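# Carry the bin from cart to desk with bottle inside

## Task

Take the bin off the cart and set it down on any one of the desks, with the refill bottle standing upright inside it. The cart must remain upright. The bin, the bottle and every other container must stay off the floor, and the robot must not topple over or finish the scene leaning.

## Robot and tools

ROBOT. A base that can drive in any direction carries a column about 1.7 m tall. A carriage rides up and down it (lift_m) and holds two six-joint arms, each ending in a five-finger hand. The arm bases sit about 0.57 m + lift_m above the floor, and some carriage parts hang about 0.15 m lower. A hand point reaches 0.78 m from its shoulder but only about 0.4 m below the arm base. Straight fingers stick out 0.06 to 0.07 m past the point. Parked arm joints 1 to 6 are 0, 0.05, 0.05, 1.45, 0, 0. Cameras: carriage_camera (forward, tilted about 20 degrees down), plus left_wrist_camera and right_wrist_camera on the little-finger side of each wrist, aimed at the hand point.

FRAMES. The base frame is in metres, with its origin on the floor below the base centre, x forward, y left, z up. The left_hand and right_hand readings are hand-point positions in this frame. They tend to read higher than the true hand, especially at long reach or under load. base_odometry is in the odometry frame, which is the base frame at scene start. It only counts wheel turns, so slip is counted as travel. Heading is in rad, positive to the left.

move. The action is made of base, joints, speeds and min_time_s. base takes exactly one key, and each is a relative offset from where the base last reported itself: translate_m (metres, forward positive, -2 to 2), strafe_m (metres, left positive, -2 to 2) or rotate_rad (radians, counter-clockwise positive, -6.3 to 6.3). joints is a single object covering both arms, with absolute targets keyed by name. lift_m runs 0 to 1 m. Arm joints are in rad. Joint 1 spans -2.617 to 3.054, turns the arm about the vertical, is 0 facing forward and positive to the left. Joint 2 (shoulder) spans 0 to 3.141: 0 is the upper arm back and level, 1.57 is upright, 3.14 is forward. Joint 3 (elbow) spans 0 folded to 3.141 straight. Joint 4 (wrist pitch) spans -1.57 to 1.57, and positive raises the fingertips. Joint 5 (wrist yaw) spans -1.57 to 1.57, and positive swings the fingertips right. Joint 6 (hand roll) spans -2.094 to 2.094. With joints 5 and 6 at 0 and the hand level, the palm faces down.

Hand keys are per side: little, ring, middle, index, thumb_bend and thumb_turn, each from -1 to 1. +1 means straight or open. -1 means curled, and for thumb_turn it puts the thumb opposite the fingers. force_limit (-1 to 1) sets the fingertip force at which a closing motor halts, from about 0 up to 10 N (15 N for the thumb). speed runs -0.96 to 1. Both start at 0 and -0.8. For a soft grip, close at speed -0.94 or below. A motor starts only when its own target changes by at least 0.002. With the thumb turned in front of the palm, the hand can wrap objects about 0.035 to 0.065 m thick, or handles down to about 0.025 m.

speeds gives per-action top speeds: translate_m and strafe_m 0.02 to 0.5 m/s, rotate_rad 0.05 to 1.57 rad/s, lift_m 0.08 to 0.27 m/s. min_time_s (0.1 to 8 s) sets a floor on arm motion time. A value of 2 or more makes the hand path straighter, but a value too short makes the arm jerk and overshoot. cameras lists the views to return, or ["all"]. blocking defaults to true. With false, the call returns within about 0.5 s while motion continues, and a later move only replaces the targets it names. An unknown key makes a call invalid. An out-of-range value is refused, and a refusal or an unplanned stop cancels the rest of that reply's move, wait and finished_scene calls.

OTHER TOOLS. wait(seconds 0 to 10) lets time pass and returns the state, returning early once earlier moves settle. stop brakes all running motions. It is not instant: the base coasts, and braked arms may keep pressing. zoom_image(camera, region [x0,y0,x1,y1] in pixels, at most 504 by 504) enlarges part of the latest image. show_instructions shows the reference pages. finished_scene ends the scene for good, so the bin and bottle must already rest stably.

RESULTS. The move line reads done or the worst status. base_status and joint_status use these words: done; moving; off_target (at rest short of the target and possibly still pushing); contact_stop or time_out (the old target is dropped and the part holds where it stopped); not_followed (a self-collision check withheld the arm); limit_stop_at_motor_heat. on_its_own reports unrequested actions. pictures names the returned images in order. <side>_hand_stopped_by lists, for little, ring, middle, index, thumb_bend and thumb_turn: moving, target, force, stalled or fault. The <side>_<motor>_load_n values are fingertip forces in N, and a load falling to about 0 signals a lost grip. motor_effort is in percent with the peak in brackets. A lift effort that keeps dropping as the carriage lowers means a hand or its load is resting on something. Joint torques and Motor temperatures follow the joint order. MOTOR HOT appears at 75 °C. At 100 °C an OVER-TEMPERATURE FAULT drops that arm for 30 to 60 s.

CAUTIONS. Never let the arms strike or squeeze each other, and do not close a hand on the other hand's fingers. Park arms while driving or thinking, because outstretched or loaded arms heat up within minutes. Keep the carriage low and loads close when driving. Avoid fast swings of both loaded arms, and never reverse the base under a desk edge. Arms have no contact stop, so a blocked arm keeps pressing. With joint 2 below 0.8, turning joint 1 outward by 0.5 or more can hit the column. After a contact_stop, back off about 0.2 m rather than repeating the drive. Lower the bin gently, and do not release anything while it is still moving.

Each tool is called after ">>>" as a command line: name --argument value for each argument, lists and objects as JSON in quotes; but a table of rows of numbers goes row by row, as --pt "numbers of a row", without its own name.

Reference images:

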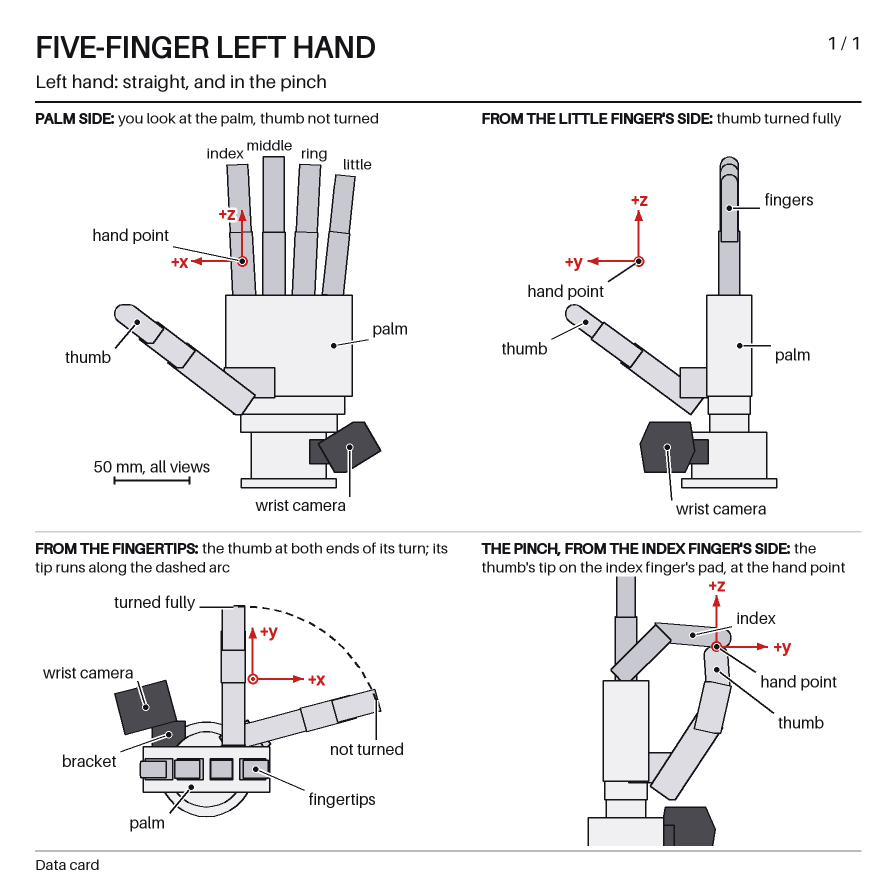

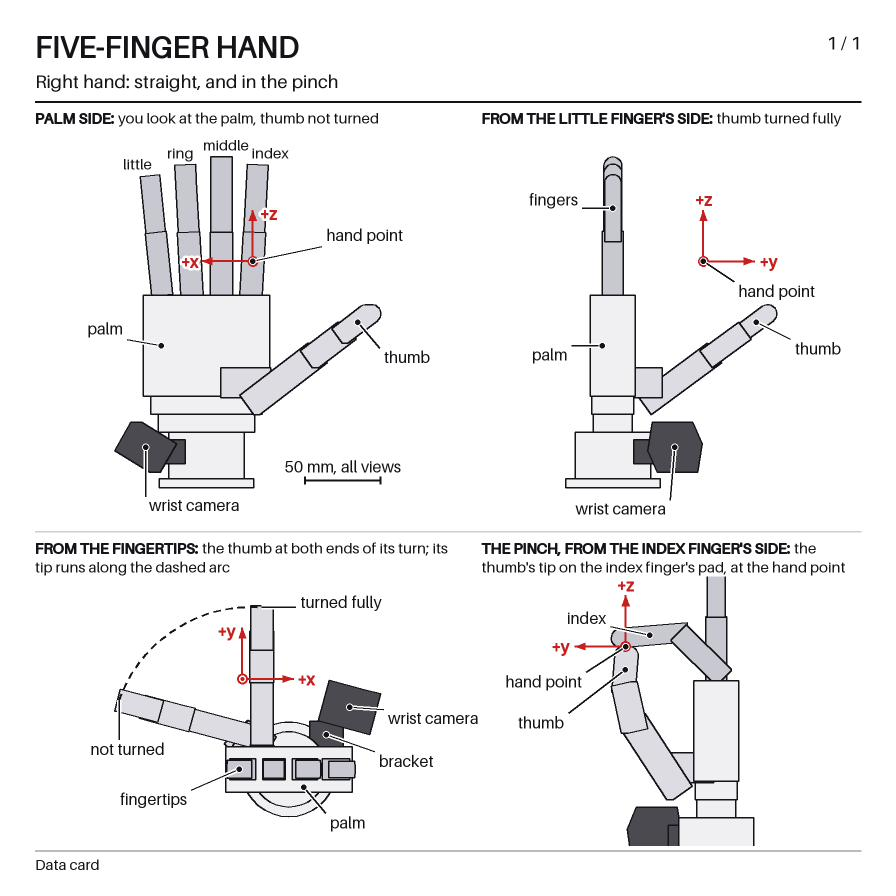

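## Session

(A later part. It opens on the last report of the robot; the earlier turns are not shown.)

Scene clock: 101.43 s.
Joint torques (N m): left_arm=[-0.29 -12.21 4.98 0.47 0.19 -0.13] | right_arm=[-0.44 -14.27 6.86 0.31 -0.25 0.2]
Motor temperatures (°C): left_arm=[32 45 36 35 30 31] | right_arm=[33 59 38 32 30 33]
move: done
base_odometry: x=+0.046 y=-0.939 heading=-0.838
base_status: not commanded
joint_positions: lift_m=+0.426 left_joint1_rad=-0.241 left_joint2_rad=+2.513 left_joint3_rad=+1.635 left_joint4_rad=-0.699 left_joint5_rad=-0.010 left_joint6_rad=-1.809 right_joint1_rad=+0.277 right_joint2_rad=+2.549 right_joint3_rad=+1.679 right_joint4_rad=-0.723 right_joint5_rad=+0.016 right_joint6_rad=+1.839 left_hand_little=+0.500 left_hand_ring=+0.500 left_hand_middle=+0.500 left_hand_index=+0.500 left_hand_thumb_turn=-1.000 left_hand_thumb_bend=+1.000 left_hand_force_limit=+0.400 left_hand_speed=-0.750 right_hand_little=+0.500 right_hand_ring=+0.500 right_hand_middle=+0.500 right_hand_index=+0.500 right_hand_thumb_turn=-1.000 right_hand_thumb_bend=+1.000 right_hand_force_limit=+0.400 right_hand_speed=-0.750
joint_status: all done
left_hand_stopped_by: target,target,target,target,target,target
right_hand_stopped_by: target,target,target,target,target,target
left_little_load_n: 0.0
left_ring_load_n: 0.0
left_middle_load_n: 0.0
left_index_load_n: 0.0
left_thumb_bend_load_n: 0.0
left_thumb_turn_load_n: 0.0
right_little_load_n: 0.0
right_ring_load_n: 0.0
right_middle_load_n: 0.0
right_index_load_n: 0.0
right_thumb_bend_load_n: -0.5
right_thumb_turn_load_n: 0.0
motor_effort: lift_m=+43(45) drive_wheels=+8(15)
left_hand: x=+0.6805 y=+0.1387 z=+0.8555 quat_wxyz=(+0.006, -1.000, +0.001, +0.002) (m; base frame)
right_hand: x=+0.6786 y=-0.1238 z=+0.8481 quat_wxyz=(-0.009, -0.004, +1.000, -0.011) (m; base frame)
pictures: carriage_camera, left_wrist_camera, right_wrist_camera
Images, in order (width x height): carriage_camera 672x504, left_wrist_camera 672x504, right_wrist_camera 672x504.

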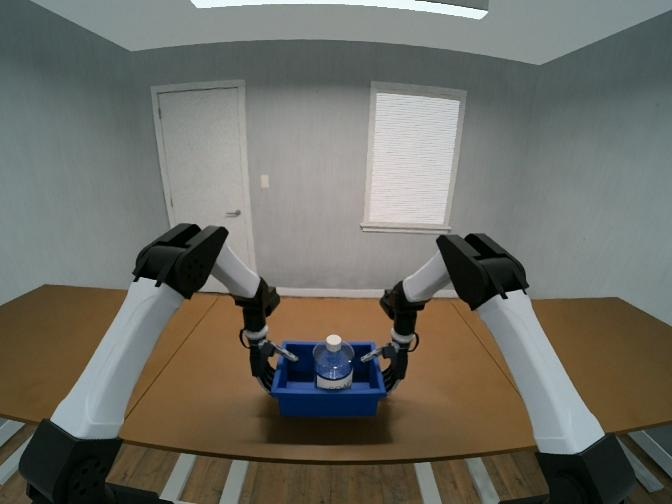

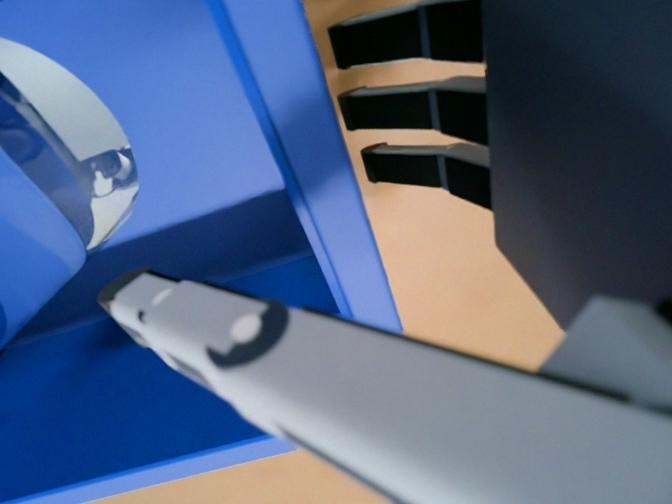

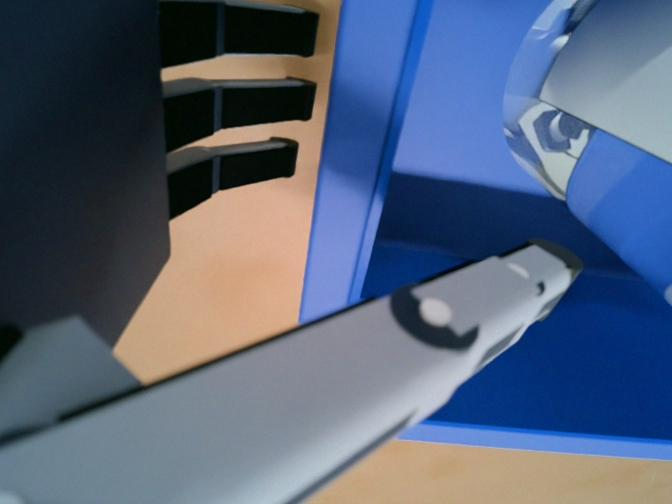

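>>> move --joints '{"left_hand_speed": -0.5, "right_hand_speed": -0.5, "left_hand_index": 1, "left_hand_middle": 1, "left_hand_ring": 1, "left_hand_little": 1, "right_hand_index": 1, "right_hand_middle": 1, "right_hand_ring": 1, "right_hand_little": 1}'

>>> move --joints '{"lift_m": 0.66}' --speeds '{"lift_m": 0.12}'

>>> move --base '{"translate_m": -0.5}' --speeds '{"translate_m": 0.25}' --cameras '["carriage_camera"]'

>>> zoom_image --camera "carriage_camera" --region '[230, 260, 430, 410]'

Scene clock: 102.53 s.
Joint torques (N m): left_arm=[-0.29 -12.21 5 0.46 0.17 -0.13] | right_arm=[-0.47 -14.27 6.84 0.31 -0.24 0.2]
Motor temperatures (°C): left_arm=[32 45 36 35 30 31] | right_arm=[33 59 38 32 30 33]
move: done
base_odometry: x=+0.046 y=-0.939 heading=-0.838
base_status: not commanded
joint_positions: lift_m=+0.426 left_joint1_rad=-0.241 left_joint2_rad=+2.513 left_joint3_rad=+1.635 left_joint4_rad=-0.698 left_joint5_rad=-0.009 left_joint6_rad=-1.809 right_joint1_rad=+0.277 right_joint2_rad=+2.549 right_joint3_rad=+1.679 right_joint4_rad=-0.723 right_joint5_rad=+0.015 right_joint6_rad=+1.839 left_hand_little=+1.000 left_hand_ring=+1.000 left_hand_middle=+1.000 left_hand_index=+1.000 left_hand_thumb_turn=-1.000 left_hand_thumb_bend=+1.000 left_hand_force_limit=+0.400 left_hand_speed=-0.500 right_hand_little=+1.000 right_hand_ring=+1.000 right_hand_middle=+1.000 right_hand_index=+1.000 right_hand_thumb_turn=-1.000 right_hand_thumb_bend=+1.000 right_hand_force_limit=+0.400 right_hand_speed=-0.500
joint_status: all done
left_hand_stopped_by: target,target,target,target,target,target
right_hand_stopped_by: target,target,target,target,target,target
left_little_load_n: 0.0
left_ring_load_n: 0.0
left_middle_load_n: 0.0
left_index_load_n: 0.0
left_thumb_bend_load_n: 0.0
left_thumb_turn_load_n: 0.0
right_little_load_n: 0.0
right_ring_load_n: 0.0
right_middle_load_n: 0.0
right_index_load_n: 0.0
right_thumb_bend_load_n: 0.0
right_thumb_turn_load_n: 0.0
motor_effort: lift_m=+43(43) drive_wheels=+10(13)
left_hand: x=+0.6808 y=+0.1385 z=+0.8556 quat_wxyz=(+0.005, -1.000, +0.001, +0.001) (m; base frame)
right_hand: x=+0.6787 y=-0.1236 z=+0.8482 quat_wxyz=(-0.009, -0.004, +1.000, -0.010) (m; base frame)
pictures: none

Scene clock: 104.90 s.
Joint torques (N m): left_arm=[-0.28 -12.18 5 0.4 0.17 -0.13] | right_arm=[-0.46 -13.65 6.8 0.29 -0.23 0.2]
Motor temperatures (°C): left_arm=[32 46 36 35 30 31] | right_arm=[33 60 38 32 30 33]
move: done
base_odometry: x=+0.046 y=-0.939 heading=-0.839
base_status: not commanded
joint_positions: lift_m=+0.660 left_joint1_rad=-0.241 left_joint2_rad=+2.512 left_joint3_rad=+1.635 left_joint4_rad=-0.691 left_joint5_rad=-0.009 left_joint6_rad=-1.809 right_joint1_rad=+0.277 right_joint2_rad=+2.542 right_joint3_rad=+1.680 right_joint4_rad=-0.719 right_joint5_rad=+0.015 right_joint6_rad=+1.839 left_hand_little=+1.000 left_hand_ring=+1.000 left_hand_middle=+1.000 left_hand_index=+1.000 left_hand_thumb_turn=-1.000 left_hand_thumb_bend=+1.000 left_hand_force_limit=+0.400 left_hand_speed=-0.500 right_hand_little=+1.000 right_hand_ring=+1.000 right_hand_middle=+1.000 right_hand_index=+1.000 right_hand_thumb_turn=-1.000 right_hand_thumb_bend=+1.000 right_hand_force_limit=+0.400 right_hand_speed=-0.500
joint_status: all done
left_hand_stopped_by: target,target,target,target,target,target
right_hand_stopped_by: target,target,target,target,target,target
left_little_load_n: 0.0
left_ring_load_n: 0.0
left_middle_load_n: 0.0
left_index_load_n: 0.0
left_thumb_bend_load_n: 0.0
left_thumb_turn_load_n: 0.0
right_little_load_n: 0.0
right_ring_load_n: 0.0
right_middle_load_n: 0.0
right_index_load_n: 0.0
right_thumb_bend_load_n: 0.0
right_thumb_turn_load_n: 0.0
motor_effort: lift_m=+41(49) drive_wheels=+9(15)
left_hand: x=+0.6827 y=+0.1380 z=+1.0904 quat_wxyz=(+0.004, -1.000, +0.001, -0.002) (m; base frame)
right_hand: x=+0.6819 y=-0.1227 z=+1.0860 quat_wxyz=(-0.003, -0.004, +1.000, -0.008) (m; base frame)
pictures: none

Scene clock: 108.33 s.
Joint torques (N m): left_arm=[-0.34 -12.18 5 0.37 0.15 -0.13] | right_arm=[-0.38 -13.61 6.79 0.26 -0.22 0.19]
Motor temperatures (°C): left_arm=[32 46 36 35 30 31] | right_arm=[33 60 38 32 30 33]
move: done
base_odometry: x=-0.288 y=-0.567 heading=-0.838
base_status: done
joint_positions: lift_m=+0.660 left_joint1_rad=-0.241 left_joint2_rad=+2.512 left_joint3_rad=+1.635 left_joint4_rad=-0.687 left_joint5_rad=-0.007 left_joint6_rad=-1.809 right_joint1_rad=+0.276 right_joint2_rad=+2.542 right_joint3_rad=+1.680 right_joint4_rad=-0.713 right_joint5_rad=+0.013 right_joint6_rad=+1.839 left_hand_little=+1.000 left_hand_ring=+1.000 left_hand_middle=+1.000 left_hand_index=+1.000 left_hand_thumb_turn=-1.000 left_hand_thumb_bend=+1.000 left_hand_force_limit=+0.400 left_hand_speed=-0.500 right_hand_little=+1.000 right_hand_ring=+1.000 right_hand_middle=+1.000 right_hand_index=+1.000 right_hand_thumb_turn=-1.000 right_hand_thumb_bend=+1.000 right_hand_force_limit=+0.400 right_hand_speed=-0.500
joint_status: not commanded
left_hand_stopped_by: target,target,target,target,target,target
right_hand_stopped_by: target,target,target,target,target,target
left_little_load_n: 0.0
left_ring_load_n: 0.0
left_middle_load_n: 0.0
left_index_load_n: 0.0
left_thumb_bend_load_n: 0.0
left_thumb_turn_load_n: 0.0
right_little_load_n: 0.0
right_ring_load_n: 0.0
right_middle_load_n: 0.0
right_index_load_n: 0.0
right_thumb_bend_load_n: 0.0
right_thumb_turn_load_n: 0.0
motor_effort: lift_m=+41(41) drive_wheels=-1(20)
left_hand: x=+0.6838 y=+0.1373 z=+1.0907 quat_wxyz=(+0.003, -1.000, +0.001, -0.004) (m; base frame)
right_hand: x=+0.6834 y=-0.1224 z=+1.0863 quat_wxyz=(-0.001, -0.004, +1.000, -0.007) (m; base frame)
pictures: carriage_camera
Images, in order (width x height): carriage_camera 672x504.

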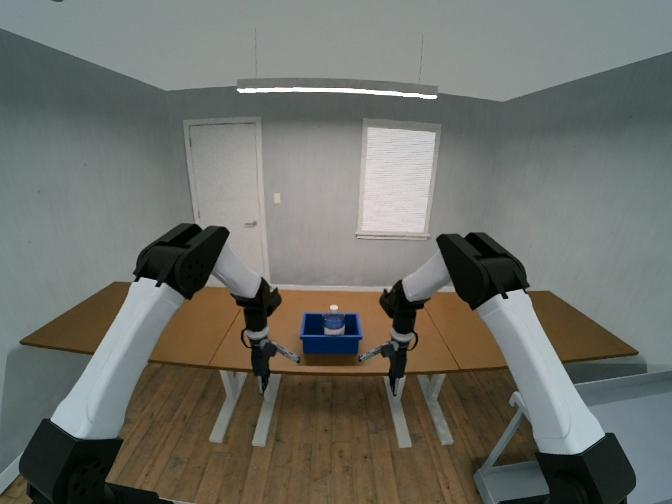

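Scaled by 2.520.

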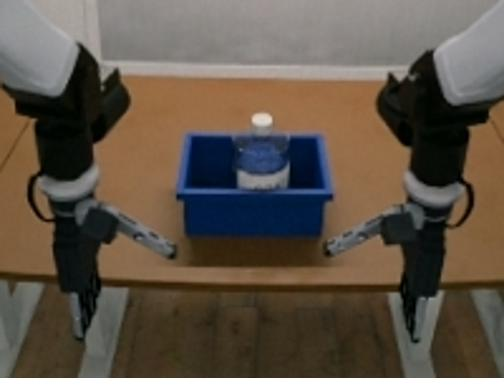

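>>> finished_scene

The scene is finished: the task was done.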